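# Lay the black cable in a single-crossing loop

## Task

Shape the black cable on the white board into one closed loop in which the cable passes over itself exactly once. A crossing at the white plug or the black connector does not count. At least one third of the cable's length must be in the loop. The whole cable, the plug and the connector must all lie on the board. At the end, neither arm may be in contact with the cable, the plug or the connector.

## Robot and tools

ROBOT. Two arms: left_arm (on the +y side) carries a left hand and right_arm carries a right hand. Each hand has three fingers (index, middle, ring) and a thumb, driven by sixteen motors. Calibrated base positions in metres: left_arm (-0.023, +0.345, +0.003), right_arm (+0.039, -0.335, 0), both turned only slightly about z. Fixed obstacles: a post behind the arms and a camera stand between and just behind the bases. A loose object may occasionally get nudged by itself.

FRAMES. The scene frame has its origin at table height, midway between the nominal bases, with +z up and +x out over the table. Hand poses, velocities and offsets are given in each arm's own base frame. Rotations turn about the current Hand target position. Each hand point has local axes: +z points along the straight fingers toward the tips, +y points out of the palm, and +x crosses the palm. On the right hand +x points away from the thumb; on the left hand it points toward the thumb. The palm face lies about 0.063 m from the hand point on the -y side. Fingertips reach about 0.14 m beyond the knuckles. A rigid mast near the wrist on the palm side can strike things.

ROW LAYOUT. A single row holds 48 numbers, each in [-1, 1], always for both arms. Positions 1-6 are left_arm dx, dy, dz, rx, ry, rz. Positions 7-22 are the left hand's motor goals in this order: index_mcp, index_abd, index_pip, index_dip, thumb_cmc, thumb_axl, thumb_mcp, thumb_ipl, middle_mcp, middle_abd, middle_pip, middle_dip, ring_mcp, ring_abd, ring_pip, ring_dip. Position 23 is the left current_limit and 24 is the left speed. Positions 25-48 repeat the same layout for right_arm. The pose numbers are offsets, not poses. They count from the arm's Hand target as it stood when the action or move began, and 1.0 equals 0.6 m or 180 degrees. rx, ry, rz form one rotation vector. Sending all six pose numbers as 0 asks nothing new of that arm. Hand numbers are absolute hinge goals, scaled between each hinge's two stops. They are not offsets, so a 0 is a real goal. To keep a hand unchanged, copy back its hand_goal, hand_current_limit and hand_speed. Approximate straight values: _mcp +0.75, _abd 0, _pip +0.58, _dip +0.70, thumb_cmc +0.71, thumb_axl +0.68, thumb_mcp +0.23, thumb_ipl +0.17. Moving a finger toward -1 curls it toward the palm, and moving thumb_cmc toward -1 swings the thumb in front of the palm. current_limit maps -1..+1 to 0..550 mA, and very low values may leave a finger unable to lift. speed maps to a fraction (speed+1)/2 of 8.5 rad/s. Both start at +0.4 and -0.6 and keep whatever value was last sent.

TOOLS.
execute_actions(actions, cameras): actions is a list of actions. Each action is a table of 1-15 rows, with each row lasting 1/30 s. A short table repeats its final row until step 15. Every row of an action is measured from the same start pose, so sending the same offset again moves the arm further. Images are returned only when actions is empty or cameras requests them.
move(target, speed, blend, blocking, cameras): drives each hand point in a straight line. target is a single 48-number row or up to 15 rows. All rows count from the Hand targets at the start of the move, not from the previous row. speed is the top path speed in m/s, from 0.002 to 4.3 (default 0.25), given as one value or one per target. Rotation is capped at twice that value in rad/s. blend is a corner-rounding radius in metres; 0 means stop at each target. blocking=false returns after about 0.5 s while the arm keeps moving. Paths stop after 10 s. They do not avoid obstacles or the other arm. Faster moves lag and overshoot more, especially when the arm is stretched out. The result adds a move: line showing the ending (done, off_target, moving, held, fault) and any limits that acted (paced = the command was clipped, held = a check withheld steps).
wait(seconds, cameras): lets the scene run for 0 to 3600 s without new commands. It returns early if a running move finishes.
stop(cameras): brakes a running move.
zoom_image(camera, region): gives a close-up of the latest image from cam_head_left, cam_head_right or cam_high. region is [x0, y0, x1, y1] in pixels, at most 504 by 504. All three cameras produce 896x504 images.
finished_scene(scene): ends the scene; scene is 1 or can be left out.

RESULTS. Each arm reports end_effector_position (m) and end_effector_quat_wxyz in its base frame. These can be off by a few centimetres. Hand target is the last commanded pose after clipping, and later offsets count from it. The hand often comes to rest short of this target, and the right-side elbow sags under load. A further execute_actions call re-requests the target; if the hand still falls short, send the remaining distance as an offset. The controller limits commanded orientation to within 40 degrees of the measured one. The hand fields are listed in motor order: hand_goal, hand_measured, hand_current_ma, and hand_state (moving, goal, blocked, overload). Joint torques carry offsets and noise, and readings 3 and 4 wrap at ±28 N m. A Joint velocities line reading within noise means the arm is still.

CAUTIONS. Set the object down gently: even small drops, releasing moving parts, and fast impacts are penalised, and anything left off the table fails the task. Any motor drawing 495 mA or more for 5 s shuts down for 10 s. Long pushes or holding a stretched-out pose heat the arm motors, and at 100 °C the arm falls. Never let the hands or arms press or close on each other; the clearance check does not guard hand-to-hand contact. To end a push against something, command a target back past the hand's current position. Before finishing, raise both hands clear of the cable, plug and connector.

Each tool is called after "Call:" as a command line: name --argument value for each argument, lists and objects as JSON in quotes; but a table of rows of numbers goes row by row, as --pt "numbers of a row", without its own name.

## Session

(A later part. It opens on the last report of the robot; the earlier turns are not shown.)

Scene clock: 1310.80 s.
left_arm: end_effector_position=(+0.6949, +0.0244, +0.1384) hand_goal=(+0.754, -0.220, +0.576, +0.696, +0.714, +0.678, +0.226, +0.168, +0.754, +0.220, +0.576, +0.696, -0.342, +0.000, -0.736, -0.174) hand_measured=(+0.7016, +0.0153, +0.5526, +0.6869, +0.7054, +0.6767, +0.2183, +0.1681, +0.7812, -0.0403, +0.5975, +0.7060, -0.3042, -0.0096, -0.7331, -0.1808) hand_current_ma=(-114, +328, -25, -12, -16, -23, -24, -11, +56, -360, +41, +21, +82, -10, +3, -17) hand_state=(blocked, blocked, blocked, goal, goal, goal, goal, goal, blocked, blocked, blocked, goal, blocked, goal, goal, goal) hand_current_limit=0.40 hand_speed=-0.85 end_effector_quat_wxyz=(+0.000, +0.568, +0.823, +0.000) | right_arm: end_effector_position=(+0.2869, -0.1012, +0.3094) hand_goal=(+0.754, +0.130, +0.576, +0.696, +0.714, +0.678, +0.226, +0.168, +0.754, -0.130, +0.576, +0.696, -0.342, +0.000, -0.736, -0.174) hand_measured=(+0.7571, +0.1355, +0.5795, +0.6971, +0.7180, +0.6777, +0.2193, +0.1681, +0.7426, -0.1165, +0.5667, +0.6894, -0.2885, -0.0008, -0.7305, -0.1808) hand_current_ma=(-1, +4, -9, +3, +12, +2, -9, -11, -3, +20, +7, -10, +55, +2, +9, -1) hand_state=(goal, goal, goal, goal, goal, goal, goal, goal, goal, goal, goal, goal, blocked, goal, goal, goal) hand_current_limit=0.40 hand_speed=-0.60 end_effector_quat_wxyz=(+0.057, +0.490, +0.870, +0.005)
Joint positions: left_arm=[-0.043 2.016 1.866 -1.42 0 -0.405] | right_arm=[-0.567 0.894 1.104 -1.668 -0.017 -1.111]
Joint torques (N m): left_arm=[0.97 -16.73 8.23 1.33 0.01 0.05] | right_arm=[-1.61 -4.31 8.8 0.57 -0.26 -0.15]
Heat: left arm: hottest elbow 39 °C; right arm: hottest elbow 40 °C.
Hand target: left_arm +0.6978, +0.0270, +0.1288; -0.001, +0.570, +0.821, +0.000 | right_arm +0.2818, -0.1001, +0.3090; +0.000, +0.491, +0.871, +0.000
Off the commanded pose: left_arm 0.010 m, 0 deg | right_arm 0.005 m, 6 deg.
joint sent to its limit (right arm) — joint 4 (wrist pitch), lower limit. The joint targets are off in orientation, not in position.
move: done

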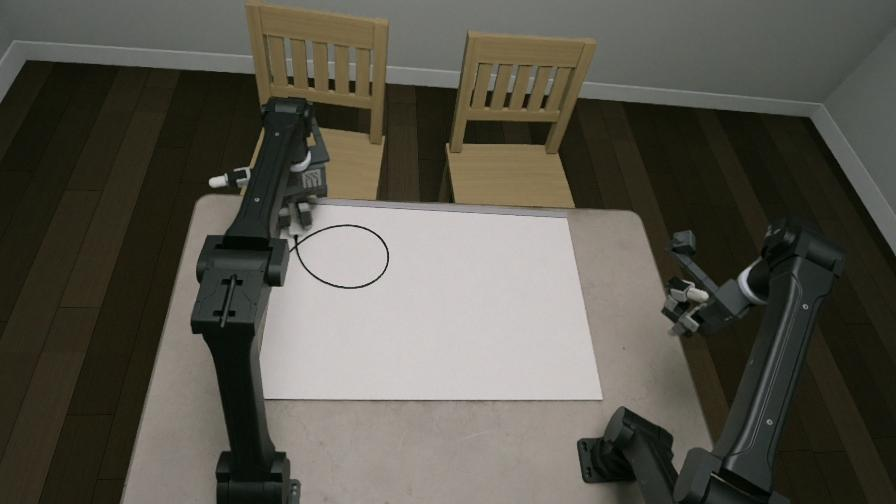

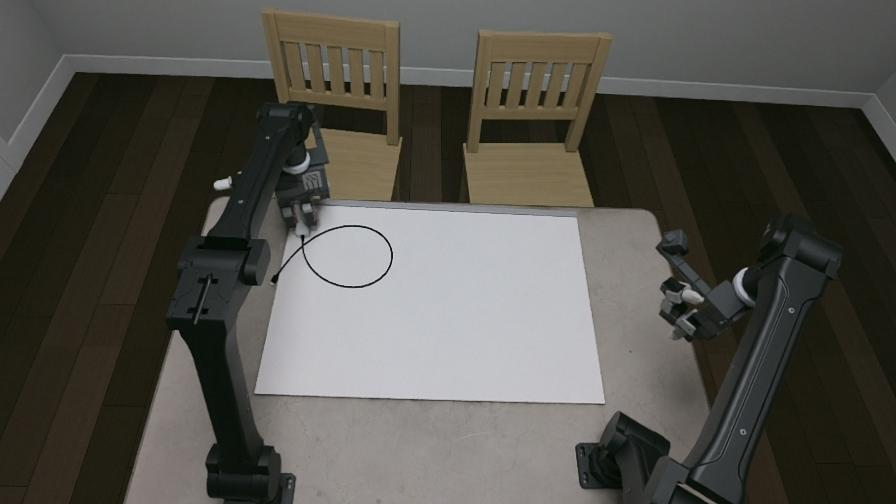

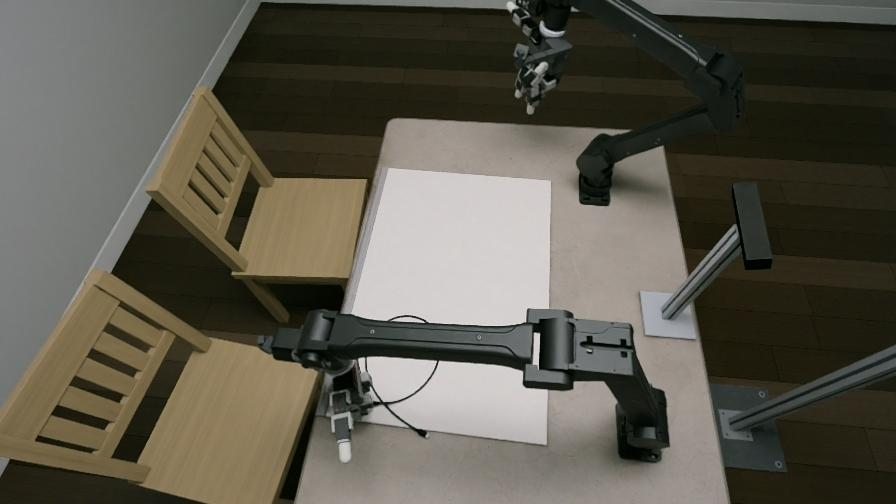

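Call:
move --pt "0.0 -0.003 -0.005 0 0 0.0 0.72 -0.04 0.56 0.69 0.714 0.678 0.226 0.168 0.77 -0.03 0.59 0.7 -0.342 0 -0.737 -0.174 0.4 -0.9 0 0 0 0 0 0 0.754 0.13 0.576 0.696 0.714 0.678 0.226 0.168 0.754 -0.13 0.576 0.696 -0.342 0 -0.737 -0.174 0.4 -0.6" --pt "0.0 -0.003 0.005 0 0 0.0 0.74 0.1 0.57 0.69 0.714 0.678 0.226 0.168 0.77 -0.15 0.59 0.7 -0.342 0 -0.737 -0.174 0.4 -0.9 0 0 0 0 0 0 0.754 0.13 0.576 0.696 0.714 0.678 0.226 0.168 0.754 -0.13 0.576 0.696 -0.342 0 -0.737 -0.174 0.4 -0.6" --pt "0.0 -0.003 0.16 0 0 0.0 0.754 0.1 0.576 0.696 0.714 0.678 0.226 0.168 0.754 -0.15 0.576 0.696 -0.342 0 -0.737 -0.174 0.4 -0.85 0 0 0 0 0 0 0.754 0.13 0.576 0.696 0.714 0.678 0.226 0.168 0.754 -0.13 0.576 0.696 -0.342 0 -0.737 -0.174 0.4 -0.6" --pt "-0.202 -0.07 0.16 0 0 -0.325 0.754 0.0 0.576 0.696 0.714 0.678 0.226 0.168 0.754 0.0 0.576 0.696 -0.342 0 -0.737 -0.174 0.4 -0.6 0 0 0 0 0 0 0.754 0.13 0.576 0.696 0.714 0.678 0.226 0.168 0.754 -0.13 0.576 0.696 -0.342 0 -0.737 -0.174 0.4 -0.6" --speed '[0.05,0.05,0.08,0.2]' --cameras '["all"]'

Call:
zoom_image --camera "cam_head_right" --region '[240, 180, 380, 320]'

Call:
zoom_image --camera "cam_high" --region '[320, 320, 480, 460]'

Scene clock: 1353.80 s.
left_arm: end_effector_position=(+0.5766, -0.0212, +0.2150) hand_goal=(+0.754, +0.000, +0.576, +0.696, +0.714, +0.678, +0.226, +0.168, +0.754, +0.000, +0.576, +0.696, -0.342, +0.000, -0.736, -0.174) hand_measured=(+0.7366, +0.0007, +0.5654, +0.6894, +0.7054, +0.6777, +0.2183, +0.1681, +0.7511, +0.0007, +0.5782, +0.6971, -0.3030, -0.0110, -0.7331, -0.1808) hand_current_ma=(-39, +6, -16, -19, -16, -6, -21, +7, -35, -1, +13, -14, +82, -9, -17, -6) hand_state=(goal, goal, goal, goal, goal, goal, goal, goal, goal, goal, goal, goal, blocked, goal, goal, goal) hand_current_limit=0.40 hand_speed=-0.60 end_effector_quat_wxyz=(-0.007, +0.899, +0.437, -0.012) | right_arm: end_effector_position=(+0.2869, -0.1012, +0.3094) hand_goal=(+0.754, +0.130, +0.576, +0.696, +0.714, +0.678, +0.226, +0.168, +0.754, -0.130, +0.576, +0.696, -0.342, +0.000, -0.736, -0.174) hand_measured=(+0.7571, +0.1369, +0.5795, +0.6958, +0.7180, +0.6767, +0.2203, +0.1681, +0.7426, -0.1165, +0.5667, +0.6894, -0.2885, +0.0007, -0.7318, -0.1795) hand_current_ma=(-11, +9, -7, +0, +9, -1, -7, -7, -2, +14, +7, -11, +51, +4, +15, +2) hand_state=(goal, goal, goal, goal, goal, goal, goal, goal, goal, goal, goal, goal, blocked, goal, goal, goal) hand_current_limit=0.40 hand_speed=-0.60 end_effector_quat_wxyz=(+0.057, +0.490, +0.870, +0.005)
Joint positions: left_arm=[0.027 1.659 1.562 -1.502 -0.003 0.694] | right_arm=[-0.567 0.894 1.104 -1.668 -0.017 -1.111]
Joint torques (N m): left_arm=[1.61 -14.56 8.23 1.24 0.19 0.05] | right_arm=[-1.67 -4.25 8.77 0.55 -0.27 -0.16]
Heat: left arm: hottest elbow 38 °C; right arm: hottest elbow 40 °C.
Hand target: left_arm +0.5767, -0.0151, +0.2247; -0.001, +0.899, +0.438, +0.000 | right_arm +0.2818, -0.1001, +0.3090; +0.000, +0.491, +0.871, +0.000
Off the commanded pose: left_arm 0.012 m, 2 deg | right_arm 0.005 m, 6 deg.
joint sent to its limit (right arm) — joint 4 (wrist pitch), lower limit. The joint targets are off in orientation, not in position.
move: off_target (left_arm); target 3's new numbers were sent with left_arm's hand 0.030 m and 3 deg from that target; target 4's new numbers were sent with left_arm's hand 0.012 m and 2 deg from that target

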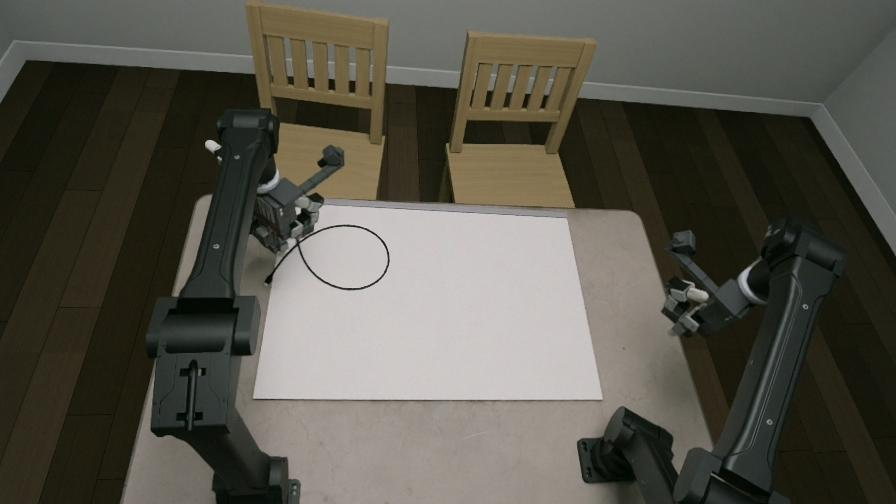

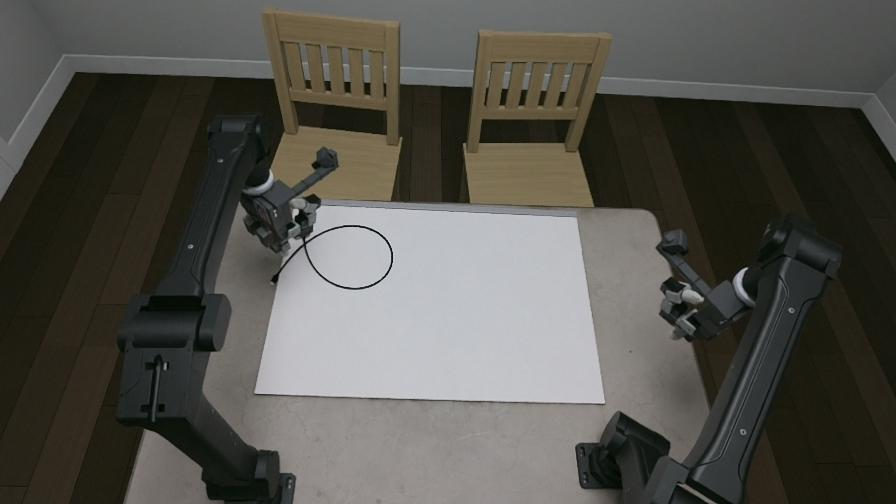

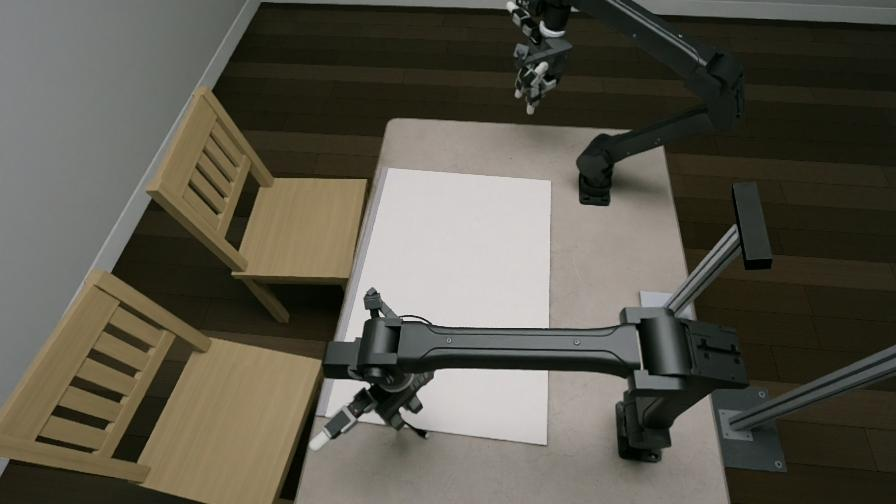

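Scaled by 3.600 from the camera's image (finer frame: 1280x720).

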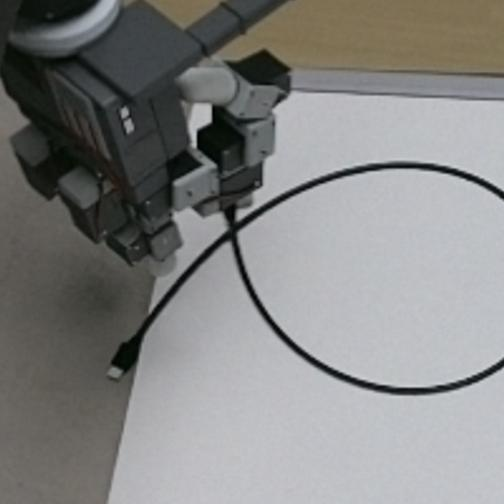

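Scaled by 3.150 from the camera's image (finer frame: 1280x720).

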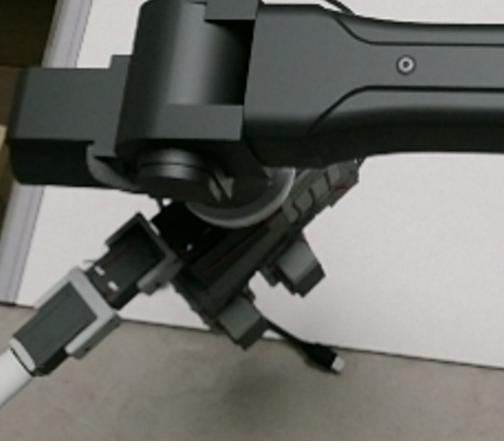

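Call:
move --pt "0.0 0.01 -0.1 0 0 0 0.754 0.0 0.576 0.696 0.714 0.678 0.226 0.168 0.754 0.0 0.576 0.696 -0.342 0 -0.737 -0.174 0.4 -0.6 0 0 0 0 0 0 0.754 0.13 0.576 0.696 0.714 0.678 0.226 0.168 0.754 -0.13 0.576 0.696 -0.342 0 -0.737 -0.174 0.4 -0.6" --speed 0.1 --cameras '["all"]'

Call:
zoom_image --camera "cam_head_right" --region '[240, 200, 340, 300]'

Scene clock: 1365.53 s.
left_arm: end_effector_position=(+0.5745, -0.0150, +0.1696) hand_goal=(+0.754, +0.000, +0.576, +0.696, +0.714, +0.678, +0.226, +0.168, +0.754, +0.000, +0.576, +0.696, -0.342, +0.000, -0.736, -0.174) hand_measured=(+0.7366, +0.0021, +0.5654, +0.6894, +0.7054, +0.6767, +0.2183, +0.1681, +0.7511, -0.0008, +0.5782, +0.6958, -0.3030, -0.0096, -0.7331, -0.1808) hand_current_ma=(-42, +15, -24, -3, -14, +14, -18, +16, -27, -17, +3, -1, +98, -21, +31, -11) hand_state=(goal, goal, goal, goal, goal, goal, goal, goal, goal, goal, goal, goal, blocked, goal, goal, goal) hand_current_limit=0.40 hand_speed=-0.60 end_effector_quat_wxyz=(-0.002, +0.899, +0.437, +0.000) | right_arm: end_effector_position=(+0.2869, -0.1012, +0.3094) hand_goal=(+0.754, +0.130, +0.576, +0.696, +0.714, +0.678, +0.226, +0.168, +0.754, -0.130, +0.576, +0.696, -0.342, +0.000, -0.736, -0.174) hand_measured=(+0.7571, +0.1369, +0.5795, +0.6958, +0.7180, +0.6767, +0.2203, +0.1672, +0.7426, -0.1180, +0.5667, +0.6894, -0.2885, -0.0008, -0.7318, -0.1808) hand_current_ma=(-10, +1, -7, +2, +6, -5, -8, -11, -5, +14, +7, -10, +52, +2, +12, +0) hand_state=(goal, goal, goal, goal, goal, goal, goal, goal, goal, goal, goal, goal, blocked, goal, goal, goal) hand_current_limit=0.40 hand_speed=-0.60 end_effector_quat_wxyz=(+0.057, +0.490, +0.870, +0.005)
Joint positions: left_arm=[0.04 1.657 1.434 -1.35 -0.003 0.706] | right_arm=[-0.567 0.894 1.104 -1.668 -0.017 -1.111]
Joint torques (N m): left_arm=[1.61 -12.45 8.16 1.32 0.2 0.05] | right_arm=[-1.49 -4.25 8.76 0.54 -0.26 -0.16]
Heat: left arm: hottest elbow 38 °C; right arm: hottest elbow 40 °C.
Hand target: left_arm +0.5767, -0.0090, +0.1648; -0.001, +0.899, +0.438, +0.000 | right_arm +0.2818, -0.1001, +0.3090; +0.000, +0.491, +0.871, +0.000
Off the commanded pose: left_arm 0.008 m, 0 deg | right_arm 0.005 m, 6 deg.
joint sent to its limit (right arm) — joint 4 (wrist pitch), lower limit. The joint targets are off in orientation, not in position.
move: done

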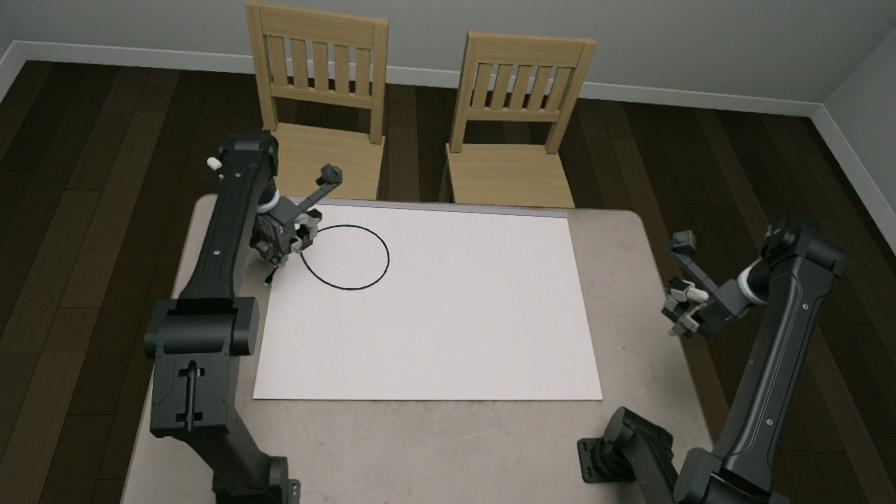

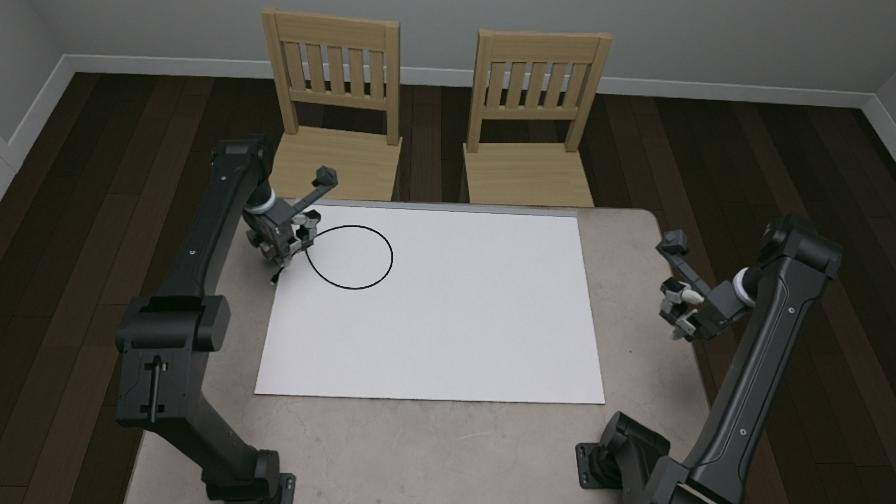

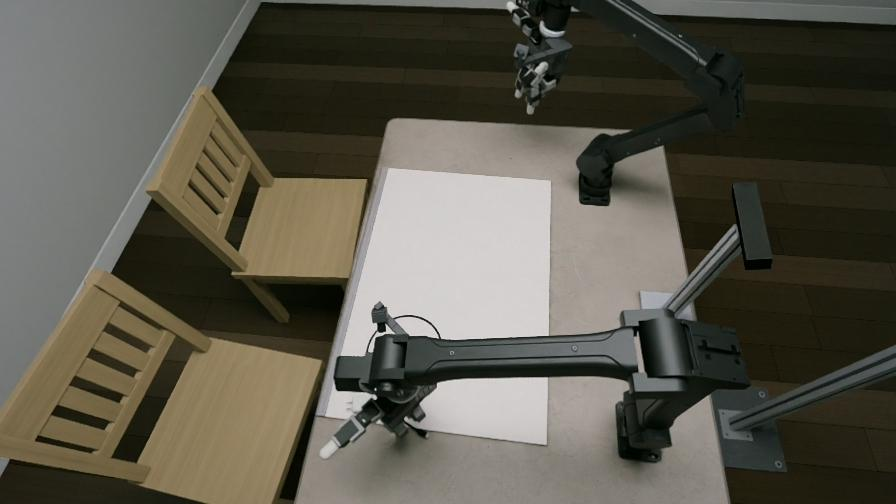

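Scaled by 5.040 from the camera's image (finer frame: 1280x720).

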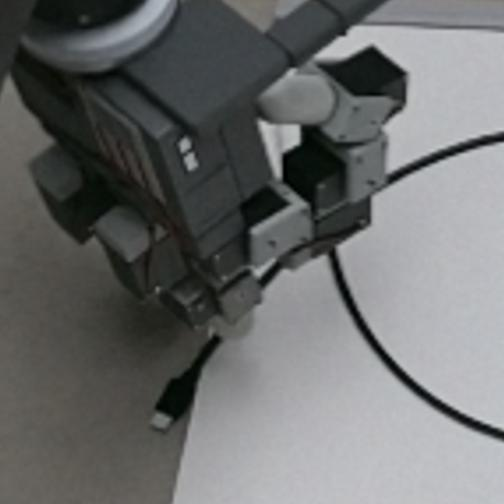

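Call:
move --pt "0.0 0.0 -0.053 0 0 0 0.754 0.0 0.576 0.696 0.714 0.678 0.226 0.168 0.754 0.0 0.576 0.696 -0.342 0 -0.737 -0.174 0.4 -0.6 0 0 0 0 0 0 0.754 0.13 0.576 0.696 0.714 0.678 0.226 0.168 0.754 -0.13 0.576 0.696 -0.342 0 -0.737 -0.174 0.4 -0.6" --speed 0.08 --cameras '["cam_head_right","cam_high"]'

Call:
zoom_image --camera "cam_head_right" --region '[240, 200, 340, 300]'

Scene clock: 1372.33 s.
left_arm: end_effector_position=(+0.5742, -0.0151, +0.1377) hand_goal=(+0.754, +0.000, +0.576, +0.696, +0.714, +0.678, +0.226, +0.168, +0.754, +0.000, +0.576, +0.696, -0.342, +0.000, -0.736, -0.174) hand_measured=(+0.7378, +0.0007, +0.5641, +0.6894, +0.7054, +0.6767, +0.2193, +0.1681, +0.7511, -0.0008, +0.5770, +0.6958, -0.3042, -0.0110, -0.7344, -0.1808) hand_current_ma=(-49, -16, -24, -21, -16, -2, -30, +15, +0, -19, +12, +19, +81, -18, +15, -27) hand_state=(goal, goal, goal, goal, goal, goal, goal, goal, goal, goal, goal, goal, blocked, goal, goal, goal) hand_current_limit=0.40 hand_speed=-0.60 end_effector_quat_wxyz=(-0.002, +0.900, +0.437, -0.001) | right_arm: end_effector_position=(+0.2869, -0.1012, +0.3094) hand_goal=(+0.754, +0.130, +0.576, +0.696, +0.714, +0.678, +0.226, +0.168, +0.754, -0.130, +0.576, +0.696, -0.342, +0.000, -0.736, -0.174) hand_measured=(+0.7571, +0.1355, +0.5808, +0.6958, +0.7180, +0.6767, +0.2203, +0.1672, +0.7426, -0.1165, +0.5667, +0.6894, -0.2885, +0.0007, -0.7305, -0.1808) hand_current_ma=(-7, +0, -6, +12, +2, -3, -4, -6, -3, +16, +8, -7, +53, +3, +13, +1) hand_state=(goal, goal, goal, goal, goal, goal, goal, goal, goal, goal, goal, goal, blocked, goal, goal, goal) hand_current_limit=0.40 hand_speed=-0.60 end_effector_quat_wxyz=(+0.057, +0.490, +0.870, +0.005)
Joint positions: left_arm=[0.04 1.678 1.375 -1.27 -0.003 0.706] | right_arm=[-0.567 0.894 1.104 -1.668 -0.017 -1.111]
Joint torques (N m): left_arm=[1.61 -12.28 8.09 1.33 0.2 0.04] | right_arm=[-1.61 -4.42 8.77 0.57 -0.25 -0.15]
Heat: left arm: hottest elbow 38 °C; right arm: hottest elbow 40 °C.
Hand target: left_arm +0.5766, -0.0090, +0.1328; -0.001, +0.899, +0.438, +0.000 | right_arm +0.2818, -0.1001, +0.3090; +0.000, +0.491, +0.871, +0.000
Off the commanded pose: left_arm 0.008 m, 0 deg | right_arm 0.005 m, 6 deg.
joint sent to its limit (right arm) — joint 4 (wrist pitch), lower limit. The joint targets are off in orientation, not in position.
move: done

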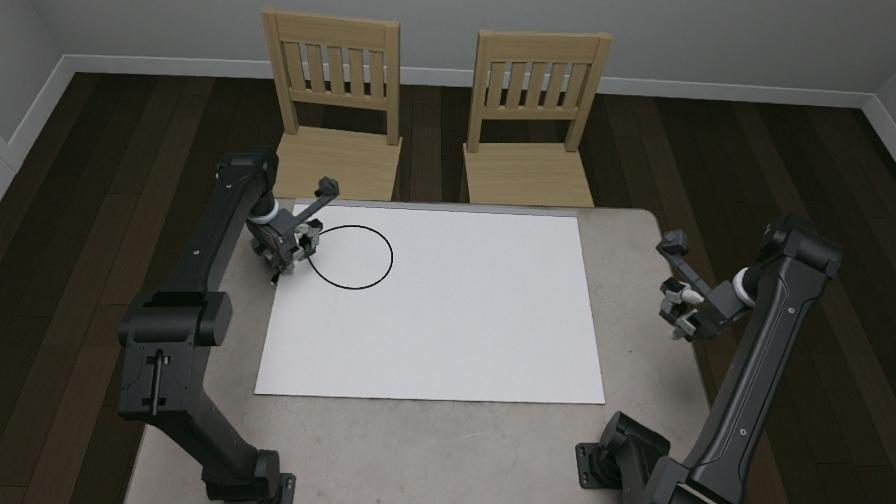

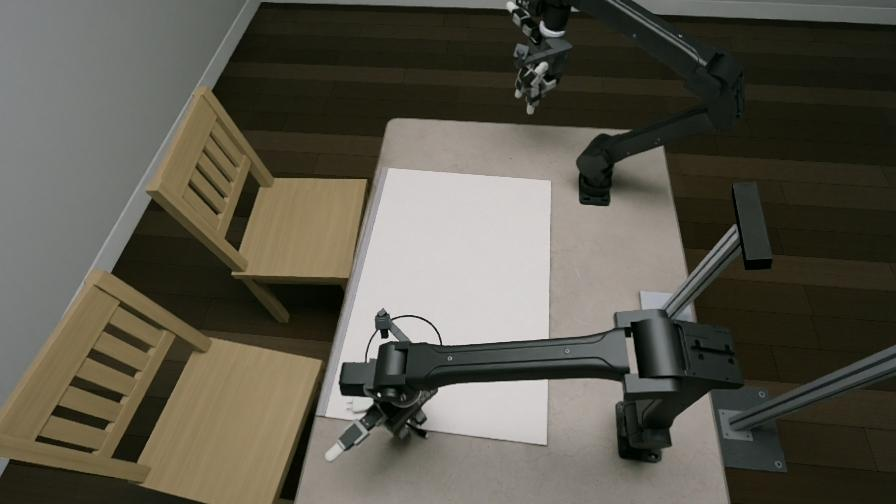

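Scaled by 5.040 from the camera's image (finer frame: 1280x720).

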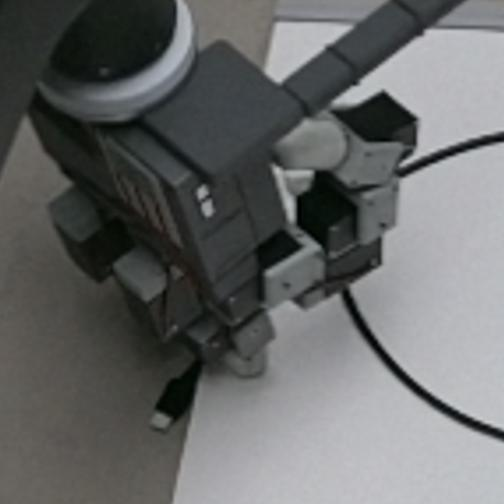

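Call:
move --pt "-0.06 -0.1 0.003 0 0 0 0.754 0.0 0.576 0.696 0.714 0.678 0.226 0.168 0.754 0.0 0.576 0.696 -0.342 0 -0.737 -0.174 0.4 -0.6 0 0 0 0 0 0 0.754 0.13 0.576 0.696 0.714 0.678 0.226 0.168 0.754 -0.13 0.576 0.696 -0.342 0 -0.737 -0.174 0.4 -0.6" --speed 0.06 --cameras '["cam_head_right","cam_high"]'

Call:
zoom_image --camera "cam_head_right" --region '[240, 180, 400, 340]'

Scene clock: 1379.53 s.
left_arm: end_effector_position=(+0.5453, -0.0609, +0.1360) hand_goal=(+0.754, +0.000, +0.576, +0.696, +0.714, +0.678, +0.226, +0.168, +0.754, +0.000, +0.576, +0.696, -0.342, +0.000, -0.736, -0.174) hand_measured=(+0.7498, +0.0373, +0.5757, +0.7022, +0.7079, +0.6777, +0.2183, +0.1672, +0.7474, +0.0461, +0.5821, +0.7047, -0.3042, -0.0096, -0.7331, -0.1808) hand_current_ma=(-8, +57, -15, +2, -24, -8, -37, +3, -32, +48, +20, +20, +82, +0, +21, -5) hand_state=(goal, blocked, goal, goal, goal, goal, goal, goal, goal, blocked, goal, goal, blocked, goal, goal, goal) hand_current_limit=0.40 hand_speed=-0.60 end_effector_quat_wxyz=(-0.004, +0.898, +0.441, +0.001) | right_arm: end_effector_position=(+0.2869, -0.1012, +0.3094) hand_goal=(+0.754, +0.130, +0.576, +0.696, +0.714, +0.678, +0.226, +0.168, +0.754, -0.130, +0.576, +0.696, -0.342, +0.000, -0.736, -0.174) hand_measured=(+0.7571, +0.1369, +0.5795, +0.6971, +0.7180, +0.6777, +0.2203, +0.1681, +0.7426, -0.1165, +0.5667, +0.6894, -0.2885, +0.0007, -0.7318, -0.1808) hand_current_ma=(-3, +4, -7, +3, +1, +3, -11, -10, +1, +10, +1, -9, +47, +4, +7, +0) hand_state=(goal, goal, goal, goal, goal, goal, goal, goal, goal, goal, goal, goal, blocked, goal, goal, goal) hand_current_limit=0.40 hand_speed=-0.60 end_effector_quat_wxyz=(+0.057, +0.490, +0.870, +0.005)
Joint positions: left_arm=[-0.06 1.607 1.28 -1.245 -0.008 0.598] | right_arm=[-0.567 0.894 1.104 -1.668 -0.017 -1.111]
Joint torques (N m): left_arm=[-0.73 -12.51 7.17 1.01 0.33 -0.2] | right_arm=[-1.55 -4.31 8.77 0.54 -0.26 -0.15]
Heat: left arm: hottest elbow 38 °C; right arm: hottest elbow 40 °C.
Hand target: left_arm +0.5408, -0.0689, +0.1348; -0.001, +0.899, +0.438, +0.000 | right_arm +0.2818, -0.1001, +0.3090; +0.000, +0.491, +0.871, +0.000
Off the commanded pose: left_arm 0.009 m, 0 deg | right_arm 0.005 m, 6 deg.
joint sent to its limit (right arm) — joint 4 (wrist pitch), lower limit. The joint targets are off in orientation, not in position.
move: done

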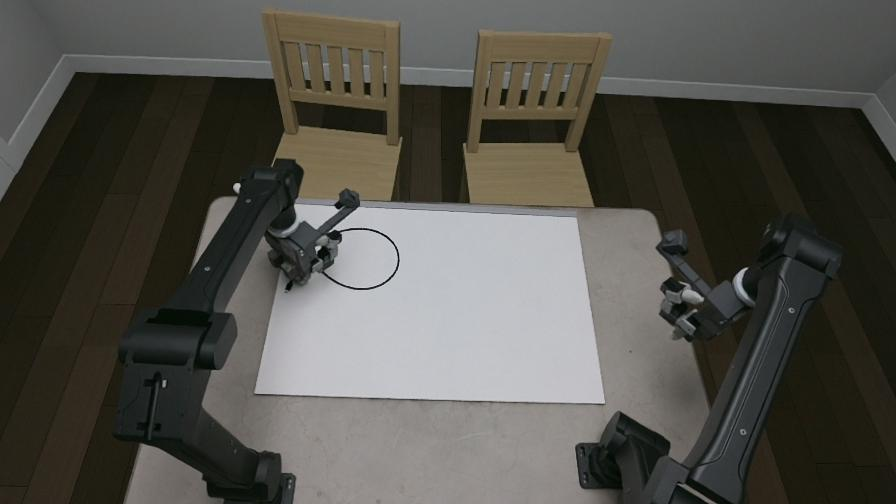

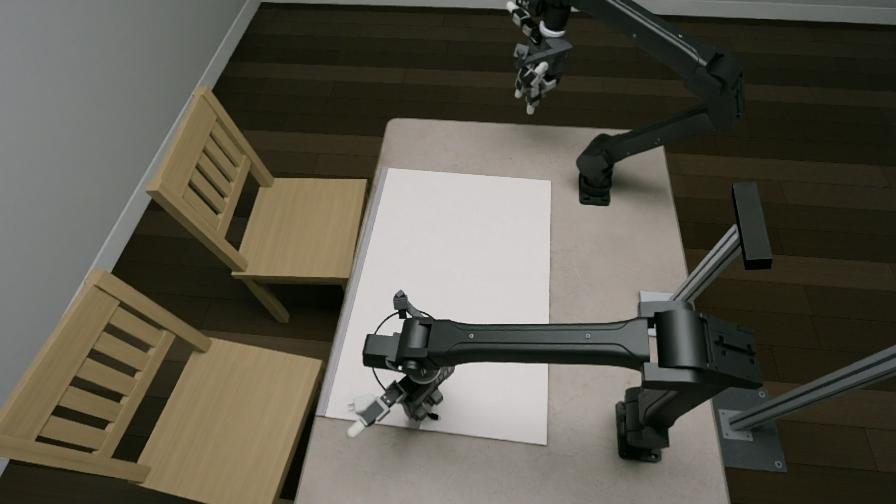

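Scaled by 3.150 from the camera's image (finer frame: 1280x720).

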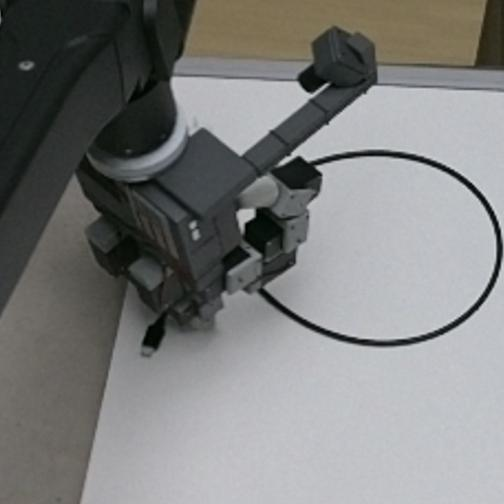

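Call:
move --pt "-0.03 -0.09 0.003 0 0 0 0.754 0.0 0.576 0.696 0.714 0.678 0.226 0.168 0.754 0.0 0.576 0.696 -0.342 0 -0.737 -0.174 0.4 -0.6 0 0 0 0 0 0 0.754 0.13 0.576 0.696 0.714 0.678 0.226 0.168 0.754 -0.13 0.576 0.696 -0.342 0 -0.737 -0.174 0.4 -0.6" --pt "-0.03 -0.09 0.1 0 0 0 0.754 0.0 0.576 0.696 0.714 0.678 0.226 0.168 0.754 0.0 0.576 0.696 -0.342 0 -0.737 -0.174 0.4 -0.6 0 0 0 0 0 0 0.754 0.13 0.576 0.696 0.714 0.678 0.226 0.168 0.754 -0.13 0.576 0.696 -0.342 0 -0.737 -0.174 0.4 -0.6" --pt "-0.45 -0.5 0.25 0 0 0 0.754 0.0 0.576 0.696 0.714 0.678 0.226 0.168 0.754 0.0 0.576 0.696 -0.342 0 -0.737 -0.174 0.4 -0.6 0 0 0 0 0 0 0.754 0.13 0.576 0.696 0.714 0.678 0.226 0.168 0.754 -0.13 0.576 0.696 -0.342 0 -0.737 -0.174 0.4 -0.6" --speed '[0.06,0.08,0.25]' --cameras '["all"]'

Call:
zoom_image --camera "cam_head_right" --region '[240, 180, 440, 340]'

Call:
zoom_image --camera "cam_high" --region '[300, 280, 500, 440]'

Scene clock: 1395.93 s.
left_arm: end_effector_position=(+0.2670, -0.3569, +0.2649) hand_goal=(+0.754, +0.000, +0.576, +0.696, +0.714, +0.678, +0.226, +0.168, +0.754, +0.000, +0.576, +0.696, -0.342, +0.000, -0.736, -0.174) hand_measured=(+0.7474, +0.0007, +0.5705, +0.7009, +0.7054, +0.6767, +0.2183, +0.1681, +0.7511, +0.0007, +0.5718, +0.7034, -0.3030, -0.0110, -0.7331, -0.1808) hand_current_ma=(-28, -10, -4, +12, -27, +12, -21, +7, -13, -13, +32, +20, +62, -31, +18, -41) hand_state=(goal, goal, goal, goal, goal, goal, goal, goal, goal, goal, goal, goal, blocked, goal, goal, goal) hand_current_limit=0.40 hand_speed=-0.60 end_effector_quat_wxyz=(-0.017, +0.899, +0.438, -0.003) | right_arm: end_effector_position=(+0.2869, -0.1012, +0.3094) hand_goal=(+0.754, +0.130, +0.576, +0.696, +0.714, +0.678, +0.226, +0.168, +0.754, -0.130, +0.576, +0.696, -0.342, +0.000, -0.736, -0.174) hand_measured=(+0.7583, +0.1369, +0.5795, +0.6971, +0.7180, +0.6767, +0.2193, +0.1681, +0.7426, -0.1165, +0.5667, +0.6894, -0.2885, -0.0008, -0.7318, -0.1808) hand_current_ma=(-9, +6, -6, +7, -2, -4, -11, -4, -4, +10, +5, -12, +51, +4, +11, -4) hand_state=(goal, goal, goal, goal, goal, goal, goal, goal, goal, goal, goal, goal, blocked, goal, goal, goal) hand_current_limit=0.40 hand_speed=-0.60 end_effector_quat_wxyz=(+0.057, +0.490, +0.870, +0.005)
Joint positions: left_arm=[-1.045 1.334 1.335 -1.607 0.003 -0.38] | right_arm=[-0.567 0.894 1.104 -1.668 -0.017 -1.111]
Joint torques (N m): left_arm=[-0.26 -7.82 12.44 0.12 -0.07 -0.14] | right_arm=[-1.61 -4.25 8.77 0.57 -0.26 -0.15]
Heat: left arm: hottest elbow 39 °C; right arm: hottest elbow 40 °C.
Hand target: left_arm +0.2707, -0.3690, +0.2847; -0.001, +0.899, +0.438, +0.000 | right_arm +0.2818, -0.1001, +0.3090; +0.000, +0.491, +0.871, +0.000
Off the commanded pose: left_arm 0.024 m, 2 deg | right_arm 0.005 m, 6 deg.
joint sent to its limit (right arm) — joint 4 (wrist pitch), lower limit. The joint targets are off in orientation, not in position.
move: off_target (left_arm)

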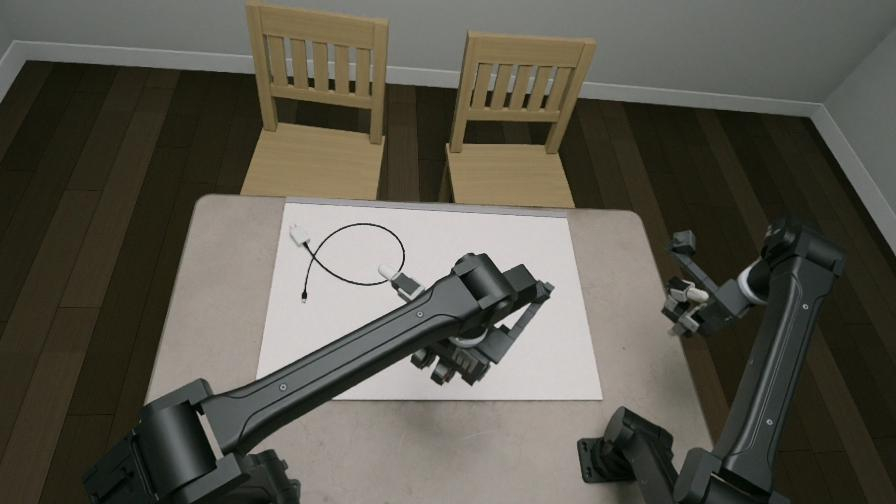

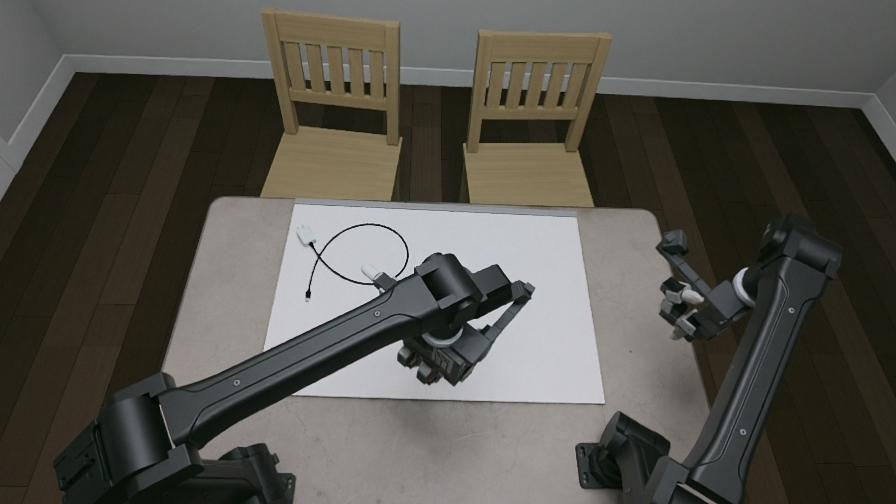

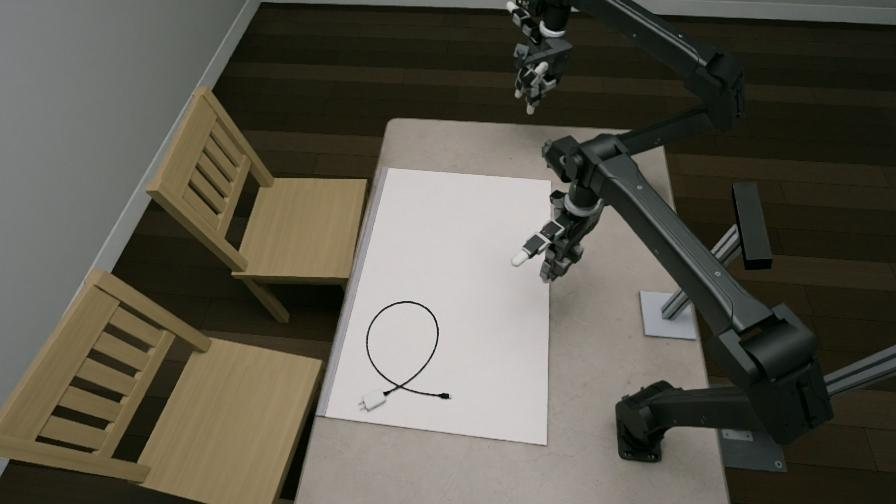

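Scaled by 2.520 from the camera's image (finer frame: 1280x720).

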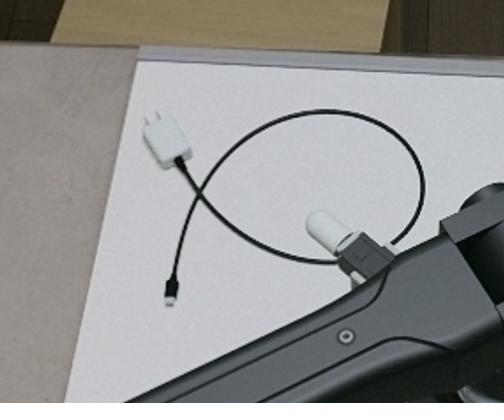

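Scaled by 2.520 from the camera's image (finer frame: 1280x720).

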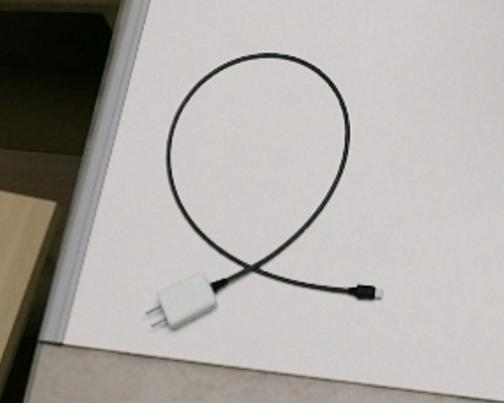

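Call:
zoom_image --camera "cam_high" --region '[355, 360, 465, 420]'

Call:
zoom_image --camera "cam_head_right" --region '[285, 210, 365, 310]'

Scaled by 4.582 from the camera's image (finer frame: 1280x720).

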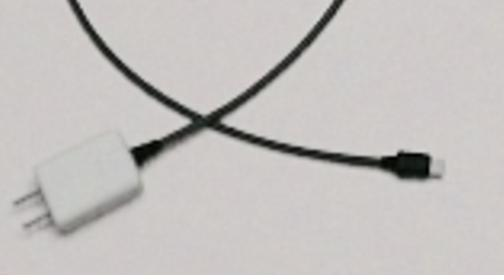

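Scaled by 5.040 from the camera's image (finer frame: 1280x720).

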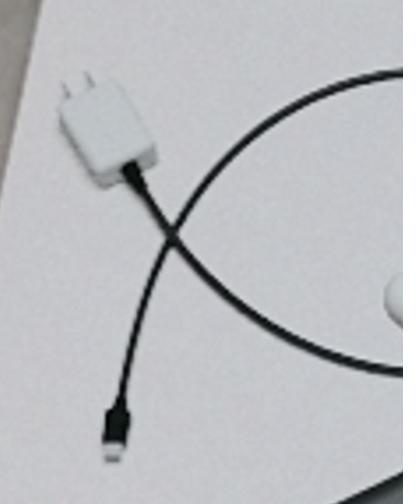

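Call:
wait --seconds 1 --cameras '["cam_high"]'

Call:
zoom_image --camera "cam_high" --region '[300, 280, 500, 440]'

Scene clock: 1406.03 s.
left_arm: end_effector_position=(+0.2671, -0.3568, +0.2649) hand_goal=(+0.754, +0.000, +0.576, +0.696, +0.714, +0.678, +0.226, +0.168, +0.754, +0.000, +0.576, +0.696, -0.342, +0.000, -0.736, -0.174) hand_measured=(+0.7474, +0.0007, +0.5705, +0.7022, +0.7067, +0.6767, +0.2183, +0.1681, +0.7511, +0.0007, +0.5718, +0.7047, -0.3042, -0.0110, -0.7344, -0.1808) hand_current_ma=(-39, +5, -9, -5, -16, +3, -17, +18, +0, -8, -6, +18, +95, -6, +20, -11) hand_state=(goal, goal, goal, goal, goal, goal, goal, goal, goal, goal, goal, goal, blocked, goal, goal, goal) hand_current_limit=0.40 hand_speed=-0.60 end_effector_quat_wxyz=(-0.017, +0.899, +0.438, -0.002) | right_arm: end_effector_position=(+0.2869, -0.1012, +0.3094) hand_goal=(+0.754, +0.130, +0.576, +0.696, +0.714, +0.678, +0.226, +0.168, +0.754, -0.130, +0.576, +0.696, -0.342, +0.000, -0.736, -0.174) hand_measured=(+0.7571, +0.1355, +0.5795, +0.6958, +0.7180, +0.6777, +0.2193, +0.1672, +0.7426, -0.1165, +0.5667, +0.6894, -0.2885, +0.0007, -0.7318, -0.1795) hand_current_ma=(-10, +3, -1, +10, +0, -8, -7, -5, +1, +11, +6, -7, +52, +2, +8, -1) hand_state=(goal, goal, goal, goal, goal, goal, goal, goal, goal, goal, goal, goal, blocked, goal, goal, goal) hand_current_limit=0.40 hand_speed=-0.60 end_effector_quat_wxyz=(+0.057, +0.490, +0.870, +0.005)
Joint positions: left_arm=[-1.045 1.334 1.335 -1.607 0.002 -0.381] | right_arm=[-0.567 0.894 1.104 -1.668 -0.017 -1.111]
Joint torques (N m): left_arm=[-0.32 -7.53 12.44 0.12 -0.07 -0.14] | right_arm=[-1.61 -4.25 8.77 0.55 -0.26 -0.16]
Heat: left arm: hottest elbow 42 °C; right arm: hottest elbow 40 °C.
Hand target: left_arm +0.2707, -0.3690, +0.2847; -0.001, +0.899, +0.438, +0.000 | right_arm +0.2818, -0.1001, +0.3090; +0.000, +0.491, +0.871, +0.000
Off the commanded pose: left_arm 0.024 m, 2 deg | right_arm 0.005 m, 6 deg.
wait: 1.00 s; at rest from the start

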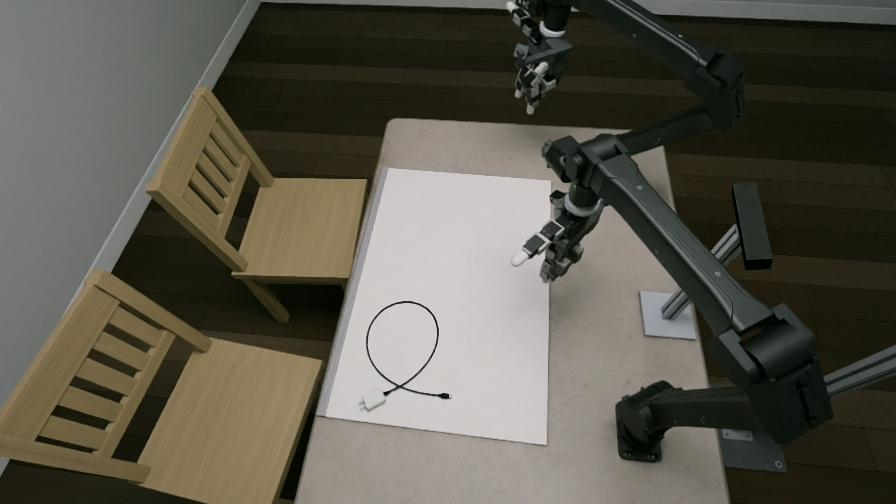

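Scaled by 2.520 from the camera's image (finer frame: 1280x720).

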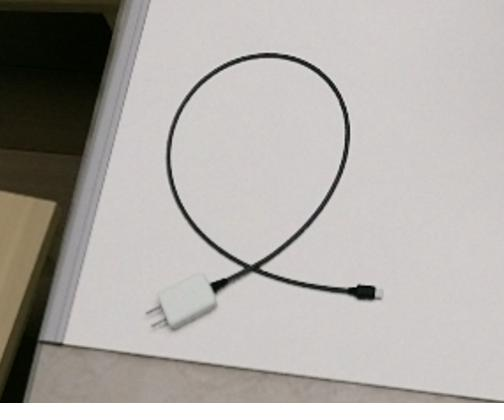

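Call:
finished_scene --scene 1

The scene is finished: the task was done.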